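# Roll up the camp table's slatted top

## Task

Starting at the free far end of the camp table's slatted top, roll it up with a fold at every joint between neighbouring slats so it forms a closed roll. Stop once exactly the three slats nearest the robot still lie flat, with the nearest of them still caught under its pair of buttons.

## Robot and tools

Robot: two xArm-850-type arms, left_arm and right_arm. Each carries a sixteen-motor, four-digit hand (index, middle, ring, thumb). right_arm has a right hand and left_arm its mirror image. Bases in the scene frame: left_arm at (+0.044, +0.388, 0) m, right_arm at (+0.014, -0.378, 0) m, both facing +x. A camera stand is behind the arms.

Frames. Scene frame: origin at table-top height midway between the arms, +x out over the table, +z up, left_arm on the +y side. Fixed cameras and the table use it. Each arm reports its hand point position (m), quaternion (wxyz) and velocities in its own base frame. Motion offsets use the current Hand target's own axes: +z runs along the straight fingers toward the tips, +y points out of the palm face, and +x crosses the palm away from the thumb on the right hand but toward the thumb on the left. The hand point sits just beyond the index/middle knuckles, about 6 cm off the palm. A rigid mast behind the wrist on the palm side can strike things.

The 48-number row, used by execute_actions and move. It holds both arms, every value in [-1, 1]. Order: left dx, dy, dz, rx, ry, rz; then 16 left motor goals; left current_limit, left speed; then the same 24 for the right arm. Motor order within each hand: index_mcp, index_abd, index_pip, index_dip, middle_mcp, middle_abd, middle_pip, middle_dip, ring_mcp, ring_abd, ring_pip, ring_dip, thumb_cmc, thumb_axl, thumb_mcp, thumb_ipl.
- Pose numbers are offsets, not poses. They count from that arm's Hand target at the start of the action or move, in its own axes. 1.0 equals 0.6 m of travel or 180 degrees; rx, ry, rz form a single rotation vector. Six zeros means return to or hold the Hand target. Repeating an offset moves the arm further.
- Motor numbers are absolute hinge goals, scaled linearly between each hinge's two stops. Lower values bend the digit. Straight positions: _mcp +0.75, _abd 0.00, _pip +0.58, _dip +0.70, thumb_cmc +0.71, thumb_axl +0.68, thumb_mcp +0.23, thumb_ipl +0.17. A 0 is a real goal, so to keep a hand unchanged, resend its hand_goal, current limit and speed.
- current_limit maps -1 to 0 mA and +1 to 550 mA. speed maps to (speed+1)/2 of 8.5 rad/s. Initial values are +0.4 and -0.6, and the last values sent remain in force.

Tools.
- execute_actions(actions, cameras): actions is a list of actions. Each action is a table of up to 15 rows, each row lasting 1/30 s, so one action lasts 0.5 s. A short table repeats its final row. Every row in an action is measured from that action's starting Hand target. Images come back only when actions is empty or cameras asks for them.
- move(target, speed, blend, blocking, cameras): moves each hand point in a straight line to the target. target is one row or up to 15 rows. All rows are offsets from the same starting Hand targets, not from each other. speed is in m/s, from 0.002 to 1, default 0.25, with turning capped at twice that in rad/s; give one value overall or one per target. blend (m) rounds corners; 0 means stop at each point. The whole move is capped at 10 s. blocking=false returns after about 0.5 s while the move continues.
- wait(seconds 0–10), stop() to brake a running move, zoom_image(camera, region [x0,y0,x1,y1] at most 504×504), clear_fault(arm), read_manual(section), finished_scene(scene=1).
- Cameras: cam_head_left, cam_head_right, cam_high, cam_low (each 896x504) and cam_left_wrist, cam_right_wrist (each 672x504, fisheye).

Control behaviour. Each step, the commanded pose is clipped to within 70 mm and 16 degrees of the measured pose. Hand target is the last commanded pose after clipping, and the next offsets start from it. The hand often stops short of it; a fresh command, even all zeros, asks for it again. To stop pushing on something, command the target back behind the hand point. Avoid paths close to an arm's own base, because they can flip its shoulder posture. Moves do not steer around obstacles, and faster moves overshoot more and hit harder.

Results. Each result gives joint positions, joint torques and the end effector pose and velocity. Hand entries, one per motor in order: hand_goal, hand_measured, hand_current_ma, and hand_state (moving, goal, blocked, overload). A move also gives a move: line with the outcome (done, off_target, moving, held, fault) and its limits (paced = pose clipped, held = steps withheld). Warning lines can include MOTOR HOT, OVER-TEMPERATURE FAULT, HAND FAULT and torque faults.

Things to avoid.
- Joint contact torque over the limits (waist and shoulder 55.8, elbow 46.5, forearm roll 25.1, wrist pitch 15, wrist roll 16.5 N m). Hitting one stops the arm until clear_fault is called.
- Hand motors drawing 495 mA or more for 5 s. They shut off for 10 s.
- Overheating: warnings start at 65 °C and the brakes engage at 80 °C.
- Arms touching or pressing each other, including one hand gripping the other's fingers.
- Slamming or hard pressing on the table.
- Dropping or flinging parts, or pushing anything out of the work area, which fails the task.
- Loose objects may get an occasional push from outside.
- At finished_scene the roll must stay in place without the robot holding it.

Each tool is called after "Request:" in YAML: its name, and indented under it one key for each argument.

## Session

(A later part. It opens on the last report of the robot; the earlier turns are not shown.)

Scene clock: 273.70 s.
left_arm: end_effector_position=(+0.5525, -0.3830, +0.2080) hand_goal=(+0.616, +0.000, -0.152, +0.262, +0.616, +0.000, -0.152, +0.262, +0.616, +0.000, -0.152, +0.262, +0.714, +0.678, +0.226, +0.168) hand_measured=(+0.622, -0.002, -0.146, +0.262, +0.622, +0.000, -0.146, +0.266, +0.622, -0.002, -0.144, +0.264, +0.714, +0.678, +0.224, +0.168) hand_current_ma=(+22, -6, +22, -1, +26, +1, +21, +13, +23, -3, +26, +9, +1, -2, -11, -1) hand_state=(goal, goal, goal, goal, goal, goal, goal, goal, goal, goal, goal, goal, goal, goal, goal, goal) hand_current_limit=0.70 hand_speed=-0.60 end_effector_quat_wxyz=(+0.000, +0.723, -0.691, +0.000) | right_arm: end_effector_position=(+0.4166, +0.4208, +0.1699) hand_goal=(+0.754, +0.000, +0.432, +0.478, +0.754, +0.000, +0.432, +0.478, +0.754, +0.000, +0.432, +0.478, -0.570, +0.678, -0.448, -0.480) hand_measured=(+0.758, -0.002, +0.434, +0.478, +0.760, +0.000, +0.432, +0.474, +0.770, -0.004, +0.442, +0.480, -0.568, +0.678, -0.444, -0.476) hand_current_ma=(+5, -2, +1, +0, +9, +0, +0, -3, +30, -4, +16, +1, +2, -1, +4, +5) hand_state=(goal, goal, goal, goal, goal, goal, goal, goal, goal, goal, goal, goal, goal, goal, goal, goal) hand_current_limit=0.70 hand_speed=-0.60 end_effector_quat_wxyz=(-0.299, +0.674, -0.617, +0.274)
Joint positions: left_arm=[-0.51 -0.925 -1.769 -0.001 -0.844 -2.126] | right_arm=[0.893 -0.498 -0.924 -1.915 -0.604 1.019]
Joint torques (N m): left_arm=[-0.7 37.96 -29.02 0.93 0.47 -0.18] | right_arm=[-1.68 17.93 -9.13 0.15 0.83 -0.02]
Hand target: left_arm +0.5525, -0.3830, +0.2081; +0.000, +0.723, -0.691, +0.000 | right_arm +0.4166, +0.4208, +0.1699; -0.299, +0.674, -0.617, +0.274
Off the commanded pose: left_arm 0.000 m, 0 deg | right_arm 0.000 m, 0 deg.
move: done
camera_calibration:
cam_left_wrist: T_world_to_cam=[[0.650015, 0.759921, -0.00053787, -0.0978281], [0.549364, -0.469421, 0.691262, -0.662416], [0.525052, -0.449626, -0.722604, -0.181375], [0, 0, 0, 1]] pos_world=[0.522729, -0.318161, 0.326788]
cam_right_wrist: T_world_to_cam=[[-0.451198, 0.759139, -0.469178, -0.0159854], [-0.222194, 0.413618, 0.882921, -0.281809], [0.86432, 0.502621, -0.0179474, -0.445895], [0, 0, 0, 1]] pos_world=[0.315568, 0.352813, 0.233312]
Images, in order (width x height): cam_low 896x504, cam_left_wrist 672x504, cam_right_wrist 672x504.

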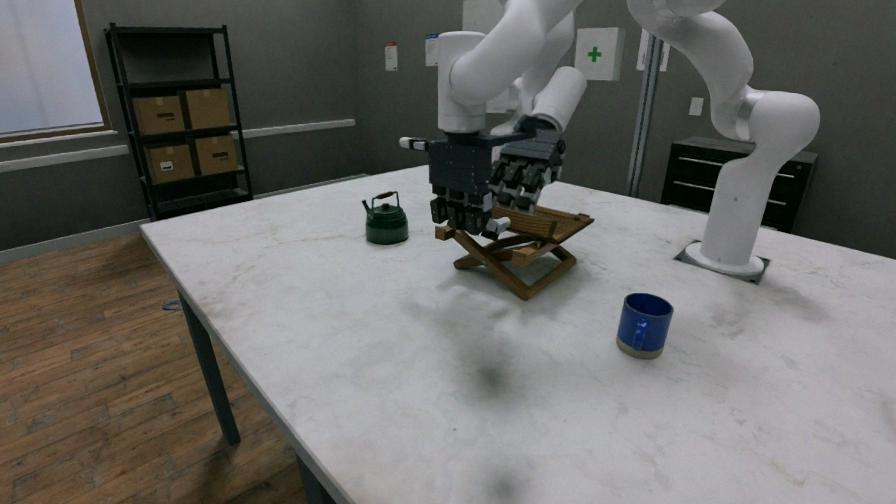

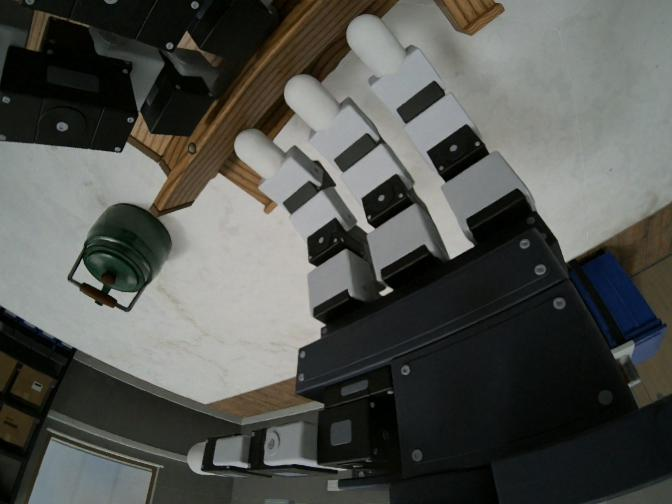

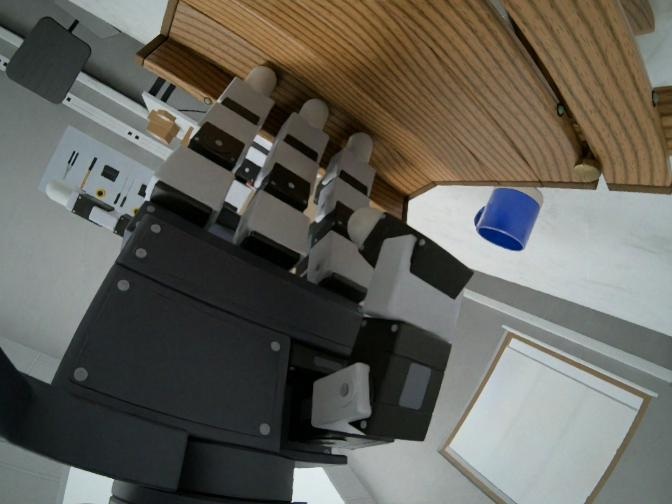

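Request:
move:
  target: [0,0.0333,0,0,0,0,0.616,0,-0.153,0.261,0.616,0,-0.153,0.261,0.616,0,-0.153,0.261,0.714,0.678,0.226,0.168,0.7,-0.6,0,0,0,0,0,0,0.754,0,0.431,0.478,0.754,0,0.431,0.478,0.754,0,0.431,0.478,-0.571,0.678,-0.449,-0.481,0.7,-0.6]
  speed: 0.05
  cameras: ["cam_low","cam_left_wrist","cam_right_wrist"]

Request:
zoom_image:
  camera: "cam_right_wrist"
  region: [130, 0, 450, 220]

Request:
zoom_image:
  camera: "cam_low"
  region: [400, 140, 640, 300]

Request:
zoom_image:
  camera: "cam_left_wrist"
  region: [100, 0, 500, 280]

Scene clock: 277.70 s.
left_arm: end_effector_position=(+0.5331, -0.3842, +0.2086) hand_goal=(+0.616, +0.000, -0.152, +0.262, +0.616, +0.000, -0.152, +0.262, +0.616, +0.000, -0.152, +0.262, +0.714, +0.678, +0.226, +0.168) hand_measured=(+0.754, -0.004, -0.230, +0.184, +0.738, +0.000, -0.212, +0.180, +0.730, -0.002, -0.206, +0.198, +0.714, +0.678, +0.224, +0.168) hand_current_ma=(+467, -9, -345, -345, +467, +0, -253, -362, +468, -7, -234, -274, +1, -2, -11, -1) hand_state=(blocked, goal, blocked, blocked, blocked, goal, blocked, blocked, blocked, goal, blocked, blocked, goal, goal, goal, goal) hand_current_limit=0.70 hand_speed=-0.60 end_effector_quat_wxyz=(+0.000, +0.723, -0.691, +0.001) | right_arm: end_effector_position=(+0.4166, +0.4208, +0.1700) hand_goal=(+0.754, +0.000, +0.432, +0.478, +0.754, +0.000, +0.432, +0.478, +0.754, +0.000, +0.432, +0.478, -0.570, +0.678, -0.448, -0.480) hand_measured=(+0.758, -0.004, +0.412, +0.452, +0.766, -0.002, +0.406, +0.440, +0.778, -0.008, +0.408, +0.446, -0.568, +0.678, -0.444, -0.476) hand_current_ma=(+6, -4, -37, -54, +20, -2, -52, -87, +51, -8, -48, -70, +2, -1, +4, +5) hand_state=(goal, goal, goal, blocked, goal, goal, blocked, blocked, blocked, goal, blocked, blocked, goal, goal, goal, goal) hand_current_limit=0.70 hand_speed=-0.60 end_effector_quat_wxyz=(-0.299, +0.674, -0.617, +0.274)
Joint positions: left_arm=[-0.525 -0.879 -1.691 -0.001 -0.81 -2.141] | right_arm=[0.893 -0.498 -0.924 -1.915 -0.604 1.019]
Joint torques (N m): left_arm=[-18.66 10.98 23.75 -3.25 -8.97 -0.12] | right_arm=[-13.2 0.21 -2.78 0.95 1.73 0.31]
Hand target: left_arm +0.5325, -0.3839, +0.2081; +0.000, +0.723, -0.691, +0.000 | right_arm +0.4166, +0.4208, +0.1699; -0.299, +0.674, -0.617, +0.274
Off the commanded pose: left_arm 0.001 m, 0 deg | right_arm 0.000 m, 0 deg.
move: done
camera_calibration:
cam_left_wrist: T_world_to_cam=[[0.650019, 0.759918, -0.000187863, -0.0843692], [0.548214, -0.468761, 0.692622, -0.652092], [0.526248, -0.45032, -0.721301, -0.172542], [0, 0, 0, 1]] pos_world=[0.503127, -0.31926, 0.327183]
cam_right_wrist: T_world_to_cam=[[-0.451149, 0.759145, -0.469217, -0.01607], [-0.222386, 0.41355, 0.882905, -0.281762], [0.864297, 0.502668, -0.0177496, -0.446001], [0, 0, 0, 1]] pos_world=[0.315567, 0.352913, 0.233312]
Images, in order (width x height): cam_low 896x504, cam_left_wrist 672x504, cam_right_wrist 672x504.

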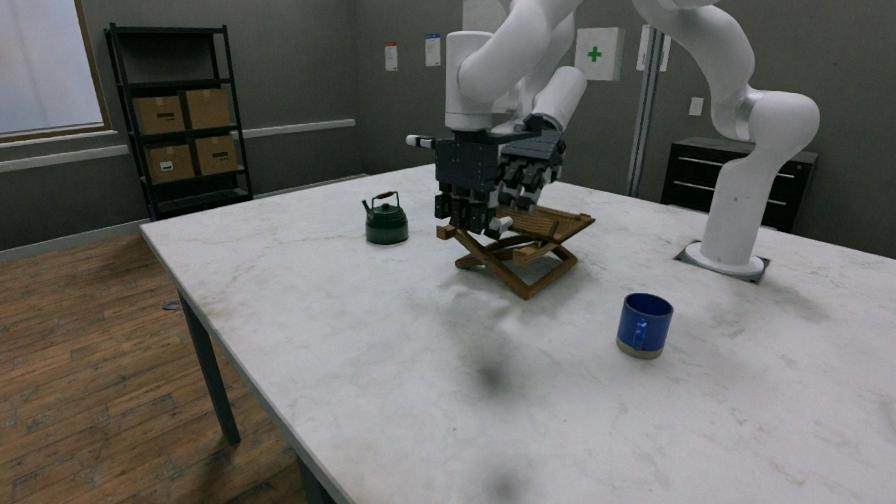

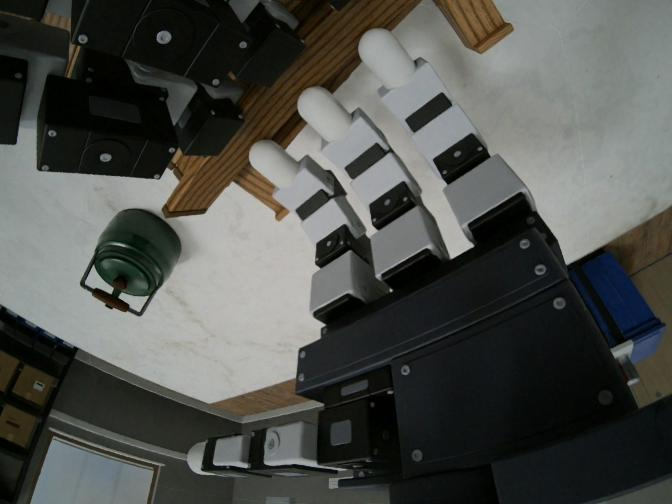

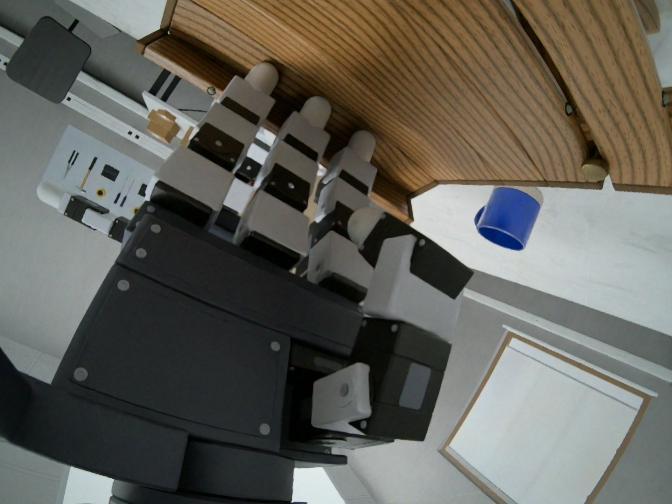

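Scaled by 1.575 from the camera's 672x504 image, which has a finer 960x720 frame.

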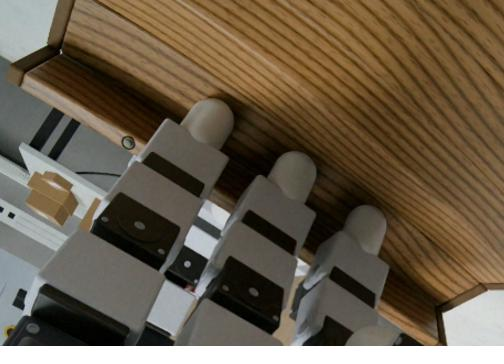

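Scaled by 2.100 from the camera's 896x504 image, which has a finer 1280x720 frame.

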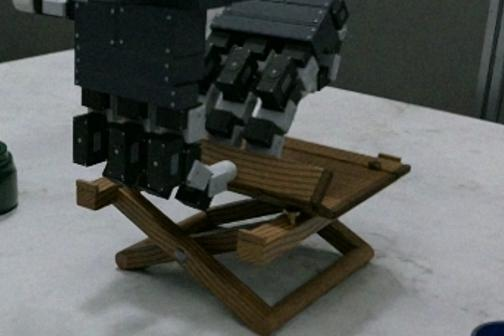

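Scaled by 1.260 from the camera's 672x504 image, which has a finer 960x720 frame.

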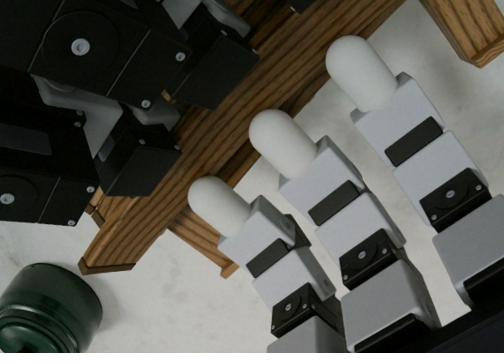

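Request:
move:
  target: [0,-0.0233,0,0,0,0,0.616,0,-0.153,0.261,0.616,0,-0.153,0.261,0.616,0,-0.153,0.261,0.714,0.678,0.226,0.168,0.7,-0.6,0,0,0,0,0,0,0.754,0,0.431,0.478,0.754,0,0.431,0.478,0.754,0,0.431,0.478,-0.571,0.678,-0.449,-0.481,0.7,-0.6]
  speed: 0.1
  cameras: ["all"]

Request:
zoom_image:
  camera: "cam_low"
  region: [400, 140, 640, 300]

Request:
zoom_image:
  camera: "cam_head_right"
  region: [320, 180, 540, 360]

Scene clock: 281.20 s.
left_arm: end_effector_position=(+0.5464, -0.3832, +0.2080) hand_goal=(+0.616, +0.000, -0.152, +0.262, +0.616, +0.000, -0.152, +0.262, +0.616, +0.000, -0.152, +0.262, +0.714, +0.678, +0.226, +0.168) hand_measured=(+0.642, +0.002, -0.162, +0.248, +0.628, +0.004, -0.152, +0.260, +0.624, +0.004, -0.152, +0.260, +0.714, +0.678, +0.224, +0.168) hand_current_ma=(+108, +7, -34, -50, +47, +10, +0, -8, +27, +9, -2, -8, +1, -2, -12, -1) hand_state=(blocked, goal, goal, goal, goal, goal, goal, goal, goal, goal, goal, goal, goal, goal, goal, goal) hand_current_limit=0.70 hand_speed=-0.60 end_effector_quat_wxyz=(+0.000, +0.723, -0.691, +0.000) | right_arm: end_effector_position=(+0.4166, +0.4207, +0.1698) hand_goal=(+0.754, +0.000, +0.432, +0.478, +0.754, +0.000, +0.432, +0.478, +0.754, +0.000, +0.432, +0.478, -0.570, +0.678, -0.448, -0.480) hand_measured=(+0.754, +0.000, +0.428, +0.474, +0.760, +0.002, +0.420, +0.460, +0.780, -0.002, +0.416, +0.452, -0.568, +0.678, -0.446, -0.476) hand_current_ma=(+0, +0, -5, -5, +9, +1, -18, -31, +55, -2, -26, -55, +1, +0, +4, +5) hand_state=(goal, goal, goal, goal, goal, goal, goal, goal, blocked, goal, goal, blocked, goal, goal, goal, goal) hand_current_limit=0.70 hand_speed=-0.60 end_effector_quat_wxyz=(-0.299, +0.674, -0.617, +0.274)
Joint positions: left_arm=[-0.515 -0.91 -1.744 -0.001 -0.834 -2.131] | right_arm=[0.893 -0.499 -0.924 -1.915 -0.604 1.019]
Joint torques (N m): left_arm=[1.55 32.94 -31.88 1.23 -1.23 0.26] | right_arm=[-2.47 19.62 -9.28 -0.15 -0.35 0.18]
Hand target: left_arm +0.5465, -0.3833, +0.2081; +0.000, +0.723, -0.691, +0.000 | right_arm +0.4166, +0.4208, +0.1699; -0.299, +0.674, -0.617, +0.274
Off the commanded pose: left_arm 0.000 m, 0 deg | right_arm 0.000 m, 0 deg.
move: done
camera_calibration:
cam_left_wrist: T_world_to_cam=[[0.650048, 0.759893, -0.000585481, -0.0937873], [0.54943, -0.469476, 0.691172, -0.659236], [0.524942, -0.449617, -0.72269, -0.178227], [0, 0, 0, 1]] pos_world=[0.516729, -0.318361, 0.326788]
cam_right_wrist: T_world_to_cam=[[-0.451232, 0.759103, -0.469203, -0.0160031], [-0.222132, 0.413684, 0.882906, -0.28176], [0.864319, 0.502621, -0.0180469, -0.445873], [0, 0, 0, 1]] pos_world=[0.315568, 0.352813, 0.233212]

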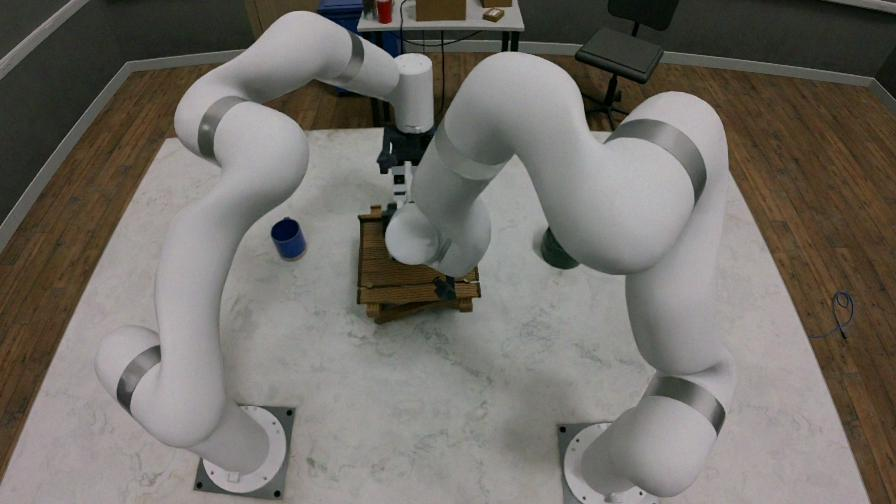

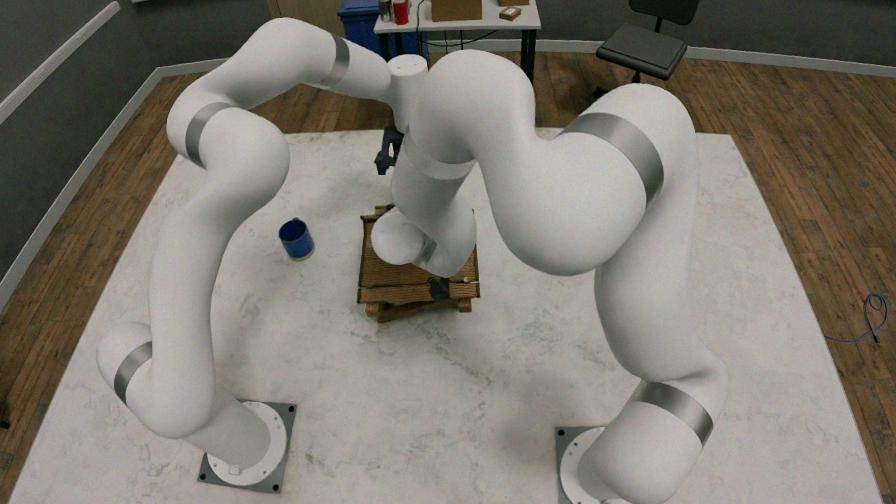

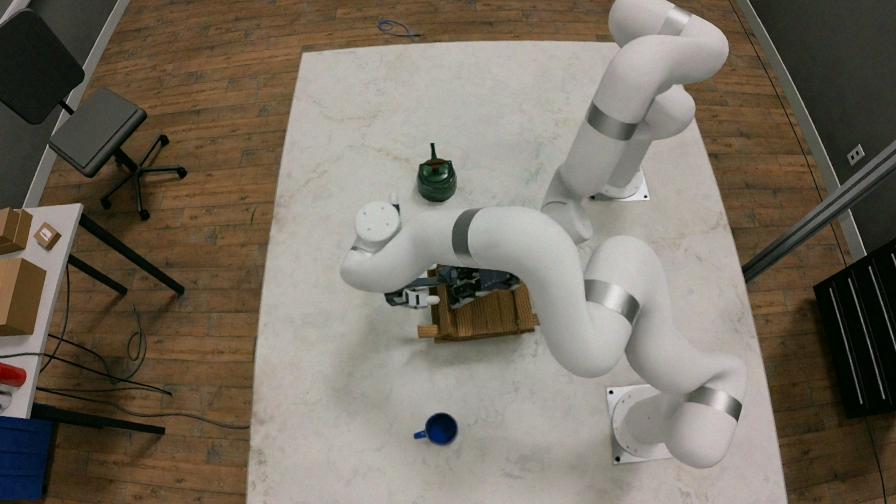

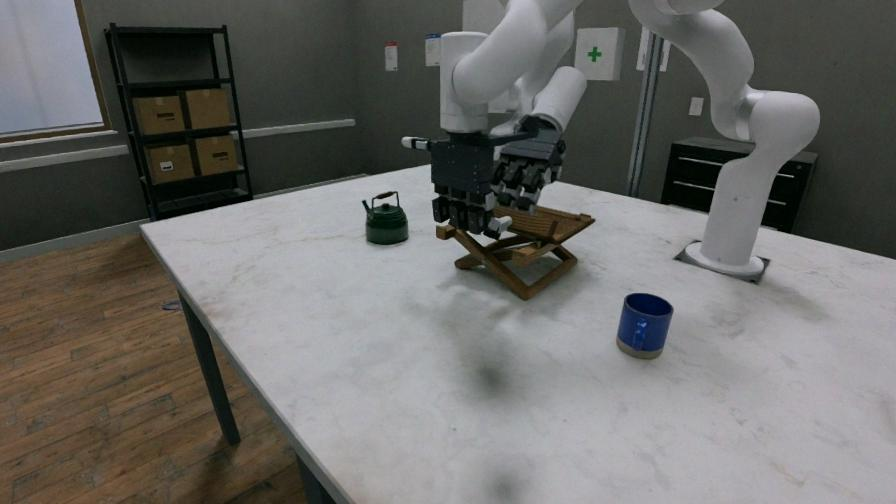

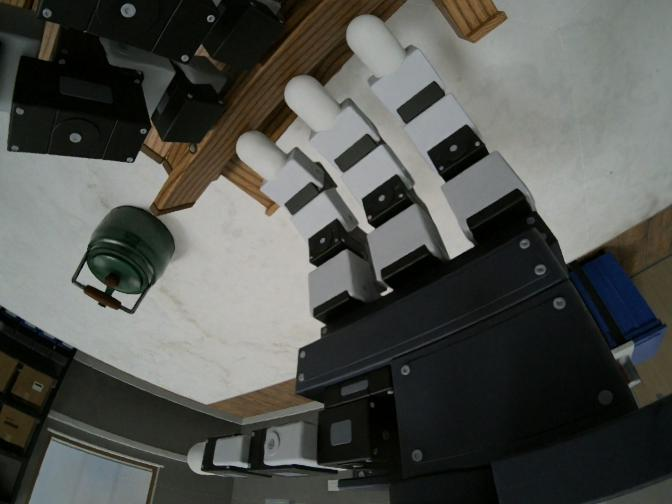

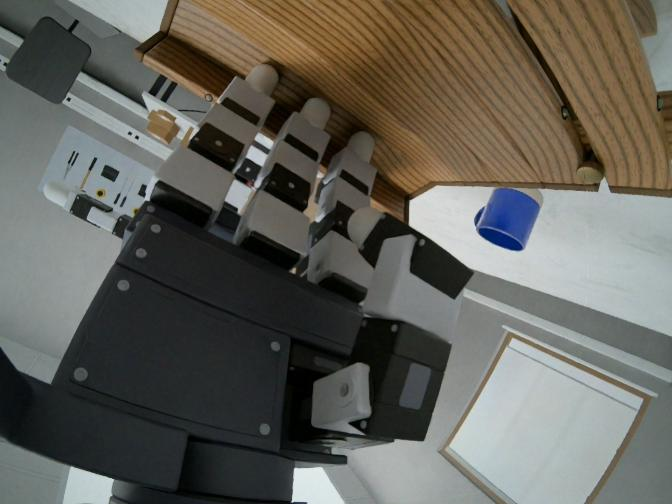

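Scaled by 2.100 from the camera's 896x504 image, which has a finer 1280x720 frame.

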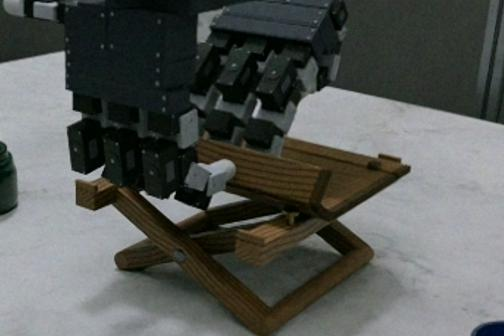

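Scaled by 2.291 from the camera's 896x504 image, which has a finer 1280x720 frame.

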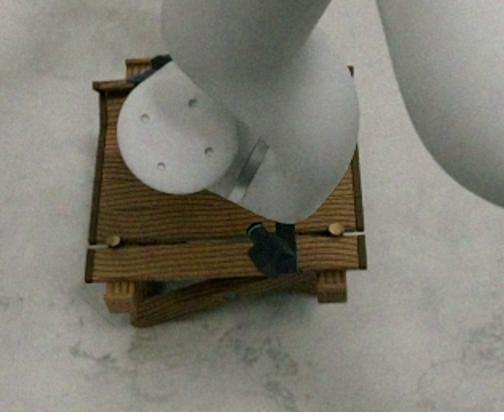

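Request:
zoom_image:
  camera: "cam_low"
  region: [490, 190, 600, 270]

Scaled by 4.582 from the camera's 896x504 image, which has a finer 1280x720 frame.

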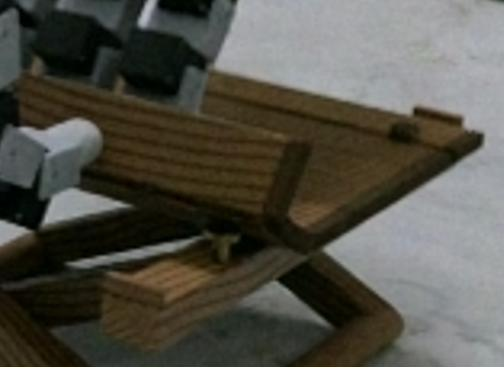

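Request:
move:
  target:
    - [0,0,0,0,0,0,0.616,0,-0.153,0.261,0.616,0,-0.153,0.261,0.616,0,-0.153,0.261,0.714,0.678,0.226,0.168,0.7,-0.6,0,0,-0.075,0,0,0,0.754,0,0.431,0.478,0.754,0,0.431,0.478,0.754,0,0.431,0.478,-0.571,0.678,-0.449,-0.481,0.7,-0.6]
    - [0,0,0,0,0,0,0.616,0,-0.153,0.261,0.616,0,-0.153,0.261,0.616,0,-0.153,0.261,0.714,0.678,0.226,0.168,0.7,-0.6,-0.0038,0.0202,-0.0808,0,0,0,0.754,0,0.577,0.696,0.754,0,0.577,0.696,0.754,0,0.577,0.696,-0.571,0.678,-0.449,-0.481,0.75,-0.6]
  speed: 0.06
  cameras: ["cam_low","cam_left_wrist","cam_right_wrist"]

Request:
zoom_image:
  camera: "cam_right_wrist"
  region: [130, 0, 450, 220]

Request:
zoom_image:
  camera: "cam_low"
  region: [490, 190, 600, 270]

Scene clock: 296.47 s.
left_arm: end_effector_position=(+0.5465, -0.3833, +0.2081) hand_goal=(+0.616, +0.000, -0.152, +0.262, +0.616, +0.000, -0.152, +0.262, +0.616, +0.000, -0.152, +0.262, +0.714, +0.678, +0.226, +0.168) hand_measured=(+0.638, +0.002, -0.160, +0.250, +0.624, +0.002, -0.152, +0.260, +0.624, +0.004, -0.152, +0.260, +0.714, +0.678, +0.224, +0.168) hand_current_ma=(+95, +6, -32, -48, +31, +8, +0, -8, +27, +9, -2, -8, +1, -2, -12, -1) hand_state=(blocked, goal, goal, goal, goal, goal, goal, goal, goal, goal, goal, goal, goal, goal, goal, goal) hand_current_limit=0.70 hand_speed=-0.60 end_effector_quat_wxyz=(+0.000, +0.723, -0.691, +0.000) | right_arm: end_effector_position=(+0.3725, +0.4191, +0.1934) hand_goal=(+0.754, +0.000, +0.578, +0.696, +0.754, +0.000, +0.578, +0.696, +0.754, +0.000, +0.578, +0.696, -0.570, +0.678, -0.448, -0.480) hand_measured=(+0.748, +0.000, +0.572, +0.692, +0.748, +0.002, +0.572, +0.692, +0.748, -0.002, +0.572, +0.692, -0.568, +0.678, -0.446, -0.476) hand_current_ma=(-9, +0, -8, -3, -9, +1, -9, -4, -9, -1, -9, -3, +1, +0, +4, +5) hand_state=(goal, goal, goal, goal, goal, goal, goal, goal, goal, goal, goal, goal, goal, goal, goal, goal) hand_current_limit=0.75 hand_speed=-0.60 end_effector_quat_wxyz=(-0.299, +0.674, -0.617, +0.274)
Joint positions: left_arm=[-0.515 -0.911 -1.744 -0.001 -0.834 -2.131] | right_arm=[0.964 -0.4 -0.847 -1.809 -0.627 0.969]
Joint torques (N m): left_arm=[0.41 32.49 -29.89 1.06 -0.38 0.15] | right_arm=[0.83 16.14 -10.08 -1.04 -1.28 0.53]
Hand target: left_arm +0.5465, -0.3833, +0.2081; +0.000, +0.723, -0.691, +0.000 | right_arm +0.3725, +0.4191, +0.1934; -0.299, +0.674, -0.617, +0.274
Off the commanded pose: left_arm 0.000 m, 0 deg | right_arm 0.000 m, 0 deg.
move: done
camera_calibration:
cam_left_wrist: T_world_to_cam=[[0.65005, 0.759892, -0.000493357, -0.0938182], [0.549323, -0.46947, 0.691261, -0.659208], [0.525052, -0.449625, -0.722605, -0.178314], [0, 0, 0, 1]] pos_world=[0.516729, -0.318361, 0.326788]
cam_right_wrist: T_world_to_cam=[[-0.451198, 0.759139, -0.469178, -0.023643], [-0.222194, 0.413618, 0.882921, -0.311694], [0.86432, 0.502621, -0.0179474, -0.406553], [0, 0, 0, 1]] pos_world=[0.271468, 0.351213, 0.256812]
Images, in order (width x height): cam_low 896x504, cam_left_wrist 672x504, cam_right_wrist 672x504.

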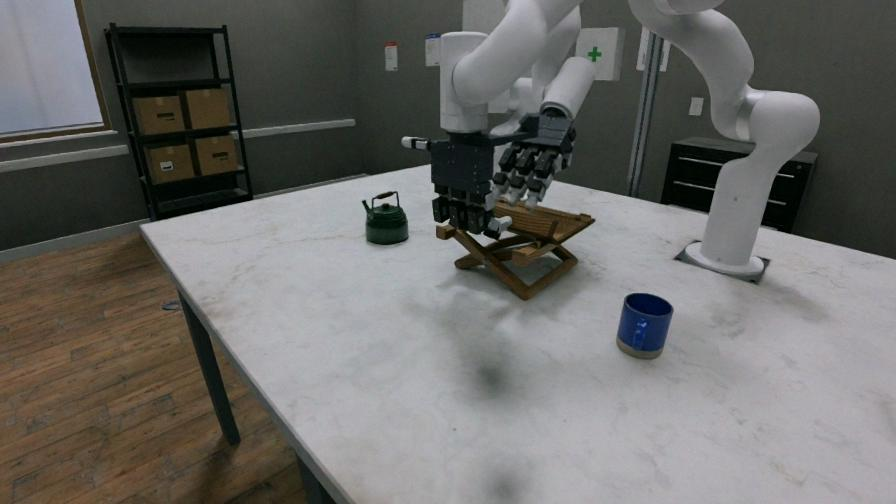

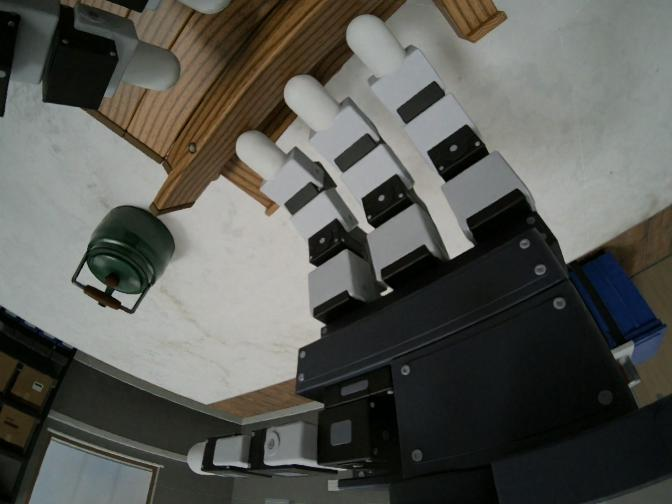

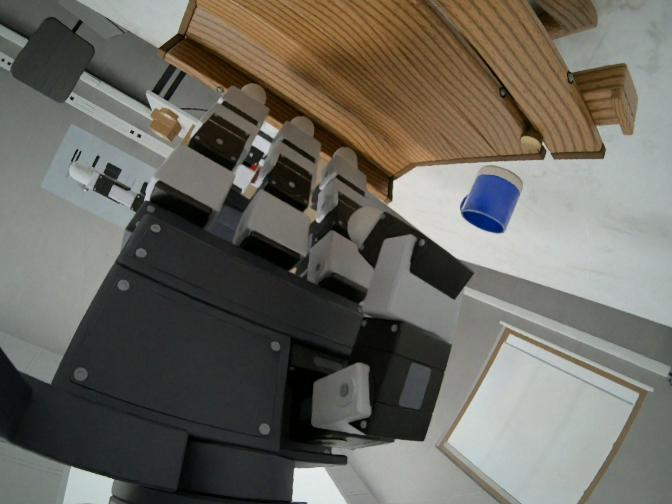

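Scaled by 1.575 from the camera's 672x504 image, which has a finer 960x720 frame.

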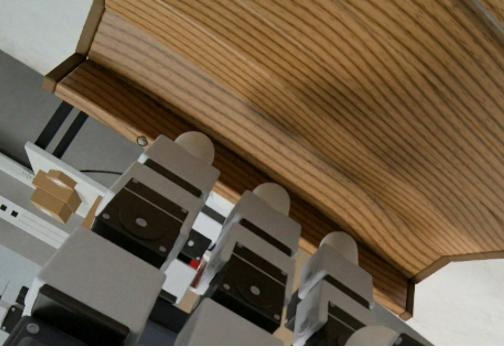

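Scaled by 4.582 from the camera's 896x504 image, which has a finer 1280x720 frame.

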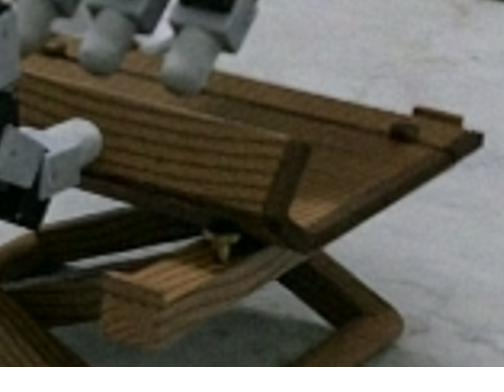

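Request:
zoom_image:
  camera: "cam_left_wrist"
  region: [60, 0, 420, 230]

Request:
zoom_image:
  camera: "cam_right_wrist"
  region: [330, 80, 560, 230]

Scaled by 1.400 from the camera's 672x504 image, which has a finer 960x720 frame.

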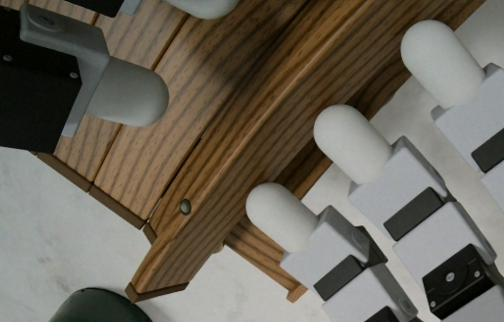

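Scaled by 2.191 from the camera's 672x504 image, which has a finer 960x720 frame.

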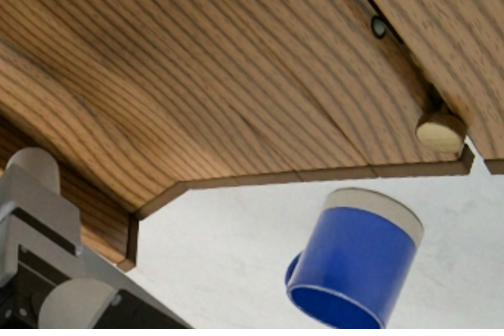

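Request:
move:
  target:
    - [0,-0.0317,0,0,0,0,0.616,0,-0.153,0.261,0.616,0,-0.153,0.261,0.616,0,-0.153,0.261,0.714,0.678,0.226,0.168,0.7,-0.6,0,0.0248,0.0223,0,0,0,0.754,0,0.577,0.696,0.754,0,0.577,0.696,0.754,0,0.577,0.696,-0.571,0.678,-0.449,-0.481,0.75,-0.6]
    - [0,-0.0317,0.055,0,0,0,0.616,0,-0.153,0.261,0.616,0,-0.153,0.261,0.616,0,-0.153,0.261,0.714,0.678,0.226,0.168,0.7,-0.6,0,0.0508,0.0457,0,0,0,0.754,0,0.577,0.696,0.754,0,0.577,0.696,0.754,0,0.577,0.696,-0.571,0.678,-0.449,-0.481,0.75,-0.6]
    - [0,0.0128,0.055,0,0,0,0.616,0,-0.153,0.261,0.616,0,-0.153,0.261,0.616,0,-0.153,0.261,0.714,0.678,0.226,0.168,0.7,-0.6,0,0.0508,0.0457,0,0,0,0.754,0,0.577,0.696,0.754,0,0.577,0.696,0.754,0,0.577,0.696,-0.571,0.678,-0.449,-0.481,0.75,-0.6]
  speed: 0.06
  cameras: ["cam_low","cam_left_wrist","cam_right_wrist"]

Request:
zoom_image:
  camera: "cam_right_wrist"
  region: [130, 0, 480, 240]

Request:
zoom_image:
  camera: "cam_low"
  region: [440, 170, 600, 280]

Request:
zoom_image:
  camera: "cam_left_wrist"
  region: [60, 0, 480, 260]

Scene clock: 305.93 s.
left_arm: end_effector_position=(+0.5389, -0.3836, +0.1751) hand_goal=(+0.616, +0.000, -0.152, +0.262, +0.616, +0.000, -0.152, +0.262, +0.616, +0.000, -0.152, +0.262, +0.714, +0.678, +0.226, +0.168) hand_measured=(+0.624, +0.002, -0.148, +0.260, +0.624, +0.002, -0.152, +0.260, +0.622, +0.004, -0.152, +0.260, +0.714, +0.678, +0.224, +0.168) hand_current_ma=(+33, +3, +12, -4, +28, +7, +0, -8, +25, +9, -2, -8, +1, -2, -12, -1) hand_state=(goal, goal, goal, goal, goal, goal, goal, goal, goal, goal, goal, goal, goal, goal, goal, goal) hand_current_limit=0.70 hand_speed=-0.60 end_effector_quat_wxyz=(+0.000, +0.723, -0.691, +0.000) | right_arm: end_effector_position=(+0.3724, +0.4191, +0.1524) hand_goal=(+0.754, +0.000, +0.578, +0.696, +0.754, +0.000, +0.578, +0.696, +0.754, +0.000, +0.578, +0.696, -0.570, +0.678, -0.448, -0.480) hand_measured=(+0.754, +0.000, +0.580, +0.696, +0.754, +0.002, +0.580, +0.694, +0.756, -0.002, +0.580, +0.696, -0.568, +0.678, -0.446, -0.476) hand_current_ma=(+0, +0, +1, -1, +0, +1, +1, -1, +1, -1, +1, -1, +1, +0, +4, +5) hand_state=(goal, goal, goal, goal, goal, goal, goal, goal, goal, goal, goal, goal, goal, goal, goal, goal) hand_current_limit=0.75 hand_speed=-0.60 end_effector_quat_wxyz=(-0.299, +0.674, -0.617, +0.274)
Joint positions: left_arm=[-0.52 -0.933 -1.704 -0.001 -0.771 -2.136] | right_arm=[0.964 -0.483 -0.842 -1.923 -0.653 1.111]
Joint torques (N m): left_arm=[-2.59 38.27 -27.1 1.24 0.39 -0.22] | right_arm=[-6.4 15.3 -8.8 -0.85 -0.96 0.58]
Hand target: left_arm +0.5388, -0.3836, +0.1751; +0.000, +0.723, -0.691, +0.000 | right_arm +0.3724, +0.4191, +0.1524; -0.299, +0.674, -0.617, +0.274
Off the commanded pose: left_arm 0.000 m, 0 deg | right_arm 0.000 m, 0 deg.
move: done
camera_calibration:
cam_left_wrist: T_world_to_cam=[[0.649973, 0.759957, -0.000591237, -0.0885011], [0.549414, -0.469362, 0.691263, -0.632422], [0.525053, -0.449627, -0.722603, -0.198351], [0, 0, 0, 1]] pos_world=[0.509129, -0.318761, 0.293788]
cam_right_wrist: T_world_to_cam=[[-0.451198, 0.759139, -0.469178, -0.0429244], [-0.222194, 0.413618, 0.882921, -0.275517], [0.86432, 0.502621, -0.0179474, -0.407202], [0, 0, 0, 1]] pos_world=[0.271368, 0.351213, 0.215812]
Images, in order (width x height): cam_low 896x504, cam_left_wrist 672x504, cam_right_wrist 672x504.

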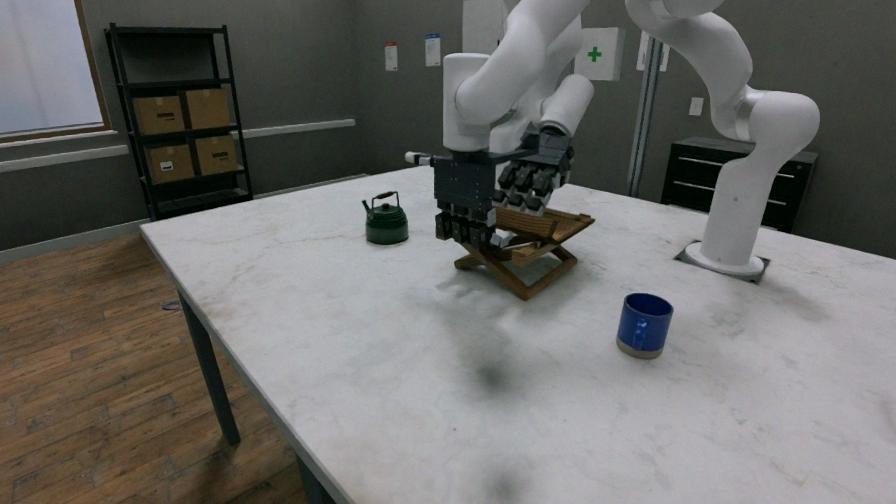

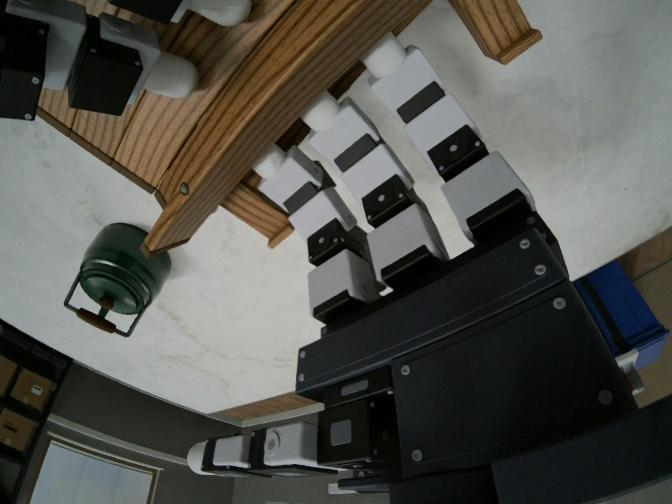

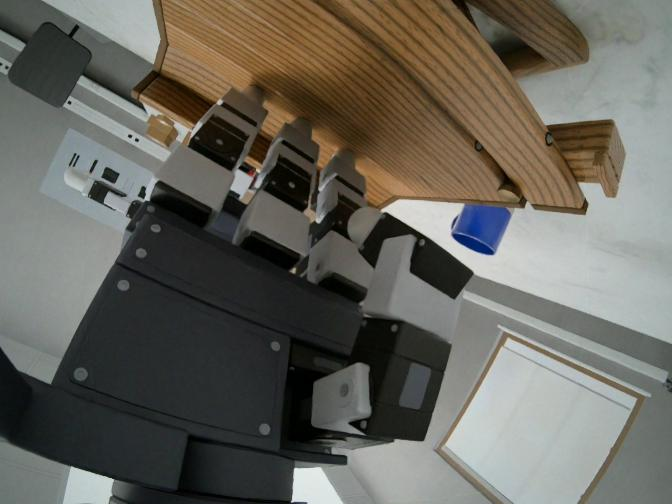

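Scaled by 1.440 from the camera's 672x504 image, which has a finer 960x720 frame.

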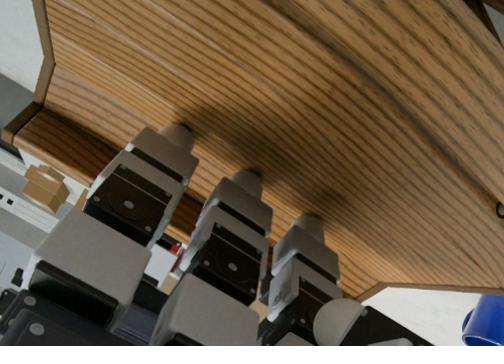

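Scaled by 3.150 from the camera's 896x504 image, which has a finer 1280x720 frame.

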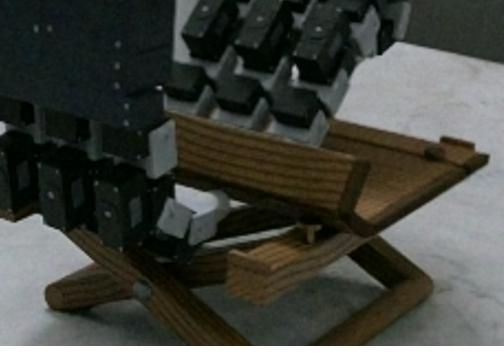

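Scaled by 1.200 from the camera's 672x504 image, which has a finer 960x720 frame.

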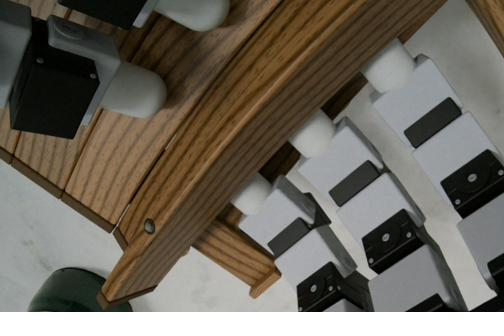

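Request:
execute_actions:
  actions:
    - [[0,0,0,0,0,0,0.616,0,-0.153,0.261,0.616,0,-0.153,0.261,0.616,0,-0.153,0.261,0.714,0.678,0.226,0.168,0.7,-0.6,0,0,0,0,0,0,0.754,0,0.577,0.696,0.754,0,0.577,0.696,0.754,0,0.577,0.696,-0.571,0.678,-0.449,-0.481,0.75,-0.6]]
  cameras: ["cam_right_wrist","cam_low"]

Scene clock: 310.67 s.
left_arm: end_effector_position=(+0.5388, -0.3836, +0.1751) hand_goal=(+0.616, +0.000, -0.152, +0.262, +0.616, +0.000, -0.152, +0.262, +0.616, +0.000, -0.152, +0.262, +0.714, +0.678, +0.226, +0.168) hand_measured=(+0.624, +0.002, -0.148, +0.260, +0.624, +0.002, -0.152, +0.260, +0.622, +0.004, -0.152, +0.260, +0.714, +0.678, +0.224, +0.168) hand_current_ma=(+33, +3, +12, -4, +28, +7, +0, -8, +25, +9, -2, -8, +1, -2, -12, -1) hand_state=(goal, goal, goal, goal, goal, goal, goal, goal, goal, goal, goal, goal, goal, goal, goal, goal) hand_current_limit=0.70 hand_speed=-0.60 end_effector_quat_wxyz=(+0.000, +0.723, -0.691, +0.000) | right_arm: end_effector_position=(+0.3724, +0.4191, +0.1524) hand_goal=(+0.754, +0.000, +0.578, +0.696, +0.754, +0.000, +0.578, +0.696, +0.754, +0.000, +0.578, +0.696, -0.570, +0.678, -0.448, -0.480) hand_measured=(+0.754, +0.000, +0.580, +0.696, +0.754, +0.002, +0.580, +0.694, +0.756, -0.002, +0.580, +0.696, -0.568, +0.678, -0.446, -0.476) hand_current_ma=(+0, +0, +1, -1, +0, +1, +1, -1, +1, -1, +1, -1, +1, +0, +4, +5) hand_state=(goal, goal, goal, goal, goal, goal, goal, goal, goal, goal, goal, goal, goal, goal, goal, goal) hand_current_limit=0.75 hand_speed=-0.60 end_effector_quat_wxyz=(-0.299, +0.674, -0.617, +0.274)
Joint positions: left_arm=[-0.52 -0.933 -1.704 -0.001 -0.771 -2.136] | right_arm=[0.964 -0.483 -0.842 -1.923 -0.653 1.111]
Joint torques (N m): left_arm=[-1 38.21 -27.06 1.13 0.29 -0.1] | right_arm=[-4.07 15.56 -8.34 -0.62 -0.77 0.5]
Hand target: left_arm +0.5388, -0.3836, +0.1751; +0.000, +0.723, -0.691, +0.000 | right_arm +0.3724, +0.4191, +0.1524; -0.299, +0.674, -0.617, +0.274
Off the commanded pose: left_arm 0.000 m, 0 deg | right_arm 0.000 m, 0 deg.
camera_calibration:
cam_right_wrist: T_world_to_cam=[[-0.451198, 0.759139, -0.469178, -0.0429244], [-0.222194, 0.413618, 0.882921, -0.275517], [0.86432, 0.502621, -0.0179474, -0.407202], [0, 0, 0, 1]] pos_world=[0.271368, 0.351213, 0.215812]
Images, in order (width x height): cam_low 896x504, cam_right_wrist 672x504.

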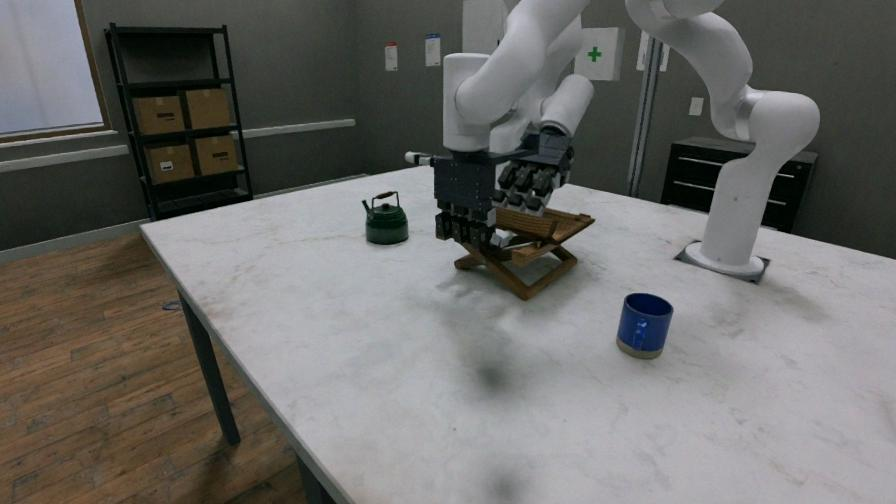

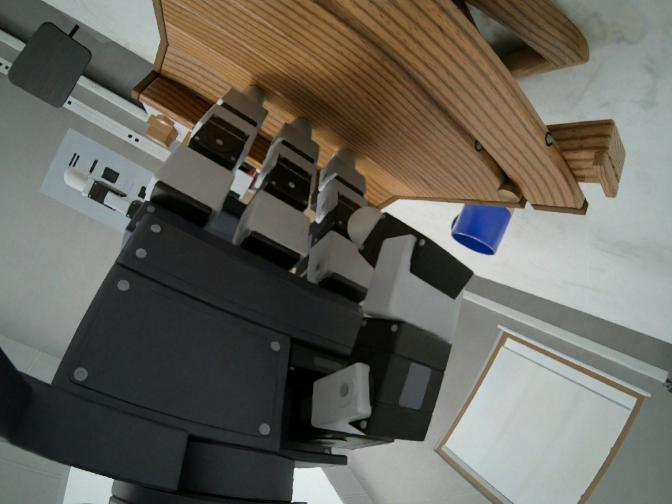

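Request:
move:
  target: [0,0,0,0,0,0,0.616,0,-0.153,0.261,0.616,0,-0.153,0.261,0.616,0,-0.153,0.261,0.714,0.678,0.226,0.168,0.7,-0.6,0,0.00495,0.00446,0,0,0,0.754,0,0.577,0.696,0.754,0,0.577,0.696,0.754,0,0.577,0.696,-0.571,0.678,-0.449,-0.481,0.75,-0.6]
  speed: 0.02

Request:
zoom_image:
  camera: "cam_right_wrist"
  region: [120, 60, 460, 300]

Scene clock: 312.17 s.
left_arm: end_effector_position=(+0.5388, -0.3836, +0.1751) hand_goal=(+0.616, +0.000, -0.152, +0.262, +0.616, +0.000, -0.152, +0.262, +0.616, +0.000, -0.152, +0.262, +0.714, +0.678, +0.226, +0.168) hand_measured=(+0.634, +0.002, -0.144, +0.262, +0.632, +0.002, -0.148, +0.260, +0.626, +0.002, -0.148, +0.260, +0.714, +0.678, +0.224, +0.168) hand_current_ma=(+73, +3, +30, -1, +61, +7, +16, -3, +38, +8, +14, -5, +1, -2, -12, -1) hand_state=(goal, goal, goal, goal, goal, goal, goal, goal, goal, goal, goal, goal, goal, goal, goal, goal) hand_current_limit=0.70 hand_speed=-0.60 end_effector_quat_wxyz=(+0.000, +0.723, -0.691, +0.000) | right_arm: end_effector_position=(+0.3724, +0.4191, +0.1485) hand_goal=(+0.754, +0.000, +0.578, +0.696, +0.754, +0.000, +0.578, +0.696, +0.754, +0.000, +0.578, +0.696, -0.570, +0.678, -0.448, -0.480) hand_measured=(+0.774, +0.000, +0.590, +0.700, +0.774, +0.002, +0.590, +0.700, +0.776, -0.002, +0.590, +0.698, -0.568, +0.678, -0.446, -0.476) hand_current_ma=(+42, +0, +20, +5, +43, +1, +19, +4, +45, -1, +20, +2, +1, +0, +4, +5) hand_state=(blocked, goal, goal, goal, blocked, goal, goal, goal, blocked, goal, goal, goal, goal, goal, goal, goal) hand_current_limit=0.75 hand_speed=-0.60 end_effector_quat_wxyz=(-0.299, +0.674, -0.617, +0.274)
Joint positions: left_arm=[-0.52 -0.933 -1.704 -0.001 -0.771 -2.136] | right_arm=[0.964 -0.492 -0.842 -1.933 -0.656 1.124]
Joint torques (N m): left_arm=[-2.71 38.56 -27.57 1.1 -0.31 -0.07] | right_arm=[-3.59 14.21 -8.66 -0.69 -0.36 0.35]
Hand target: left_arm +0.5388, -0.3836, +0.1751; +0.000, +0.723, -0.691, +0.000 | right_arm +0.3724, +0.4191, +0.1484; -0.299, +0.674, -0.617, +0.274
Off the commanded pose: left_arm 0.000 m, 0 deg | right_arm 0.000 m, 0 deg.
move: done

Scaled by 1.482 from the camera's 672x504 image, which has a finer 960x720 frame.
This view is cut from an older image: the scene may have changed since it was taken.

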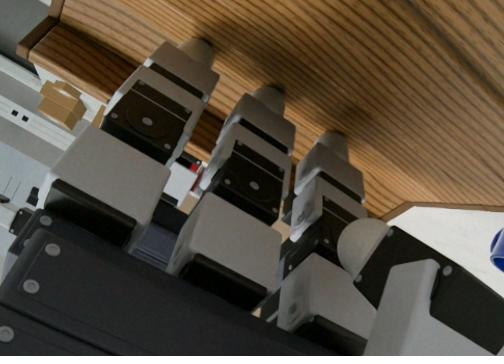

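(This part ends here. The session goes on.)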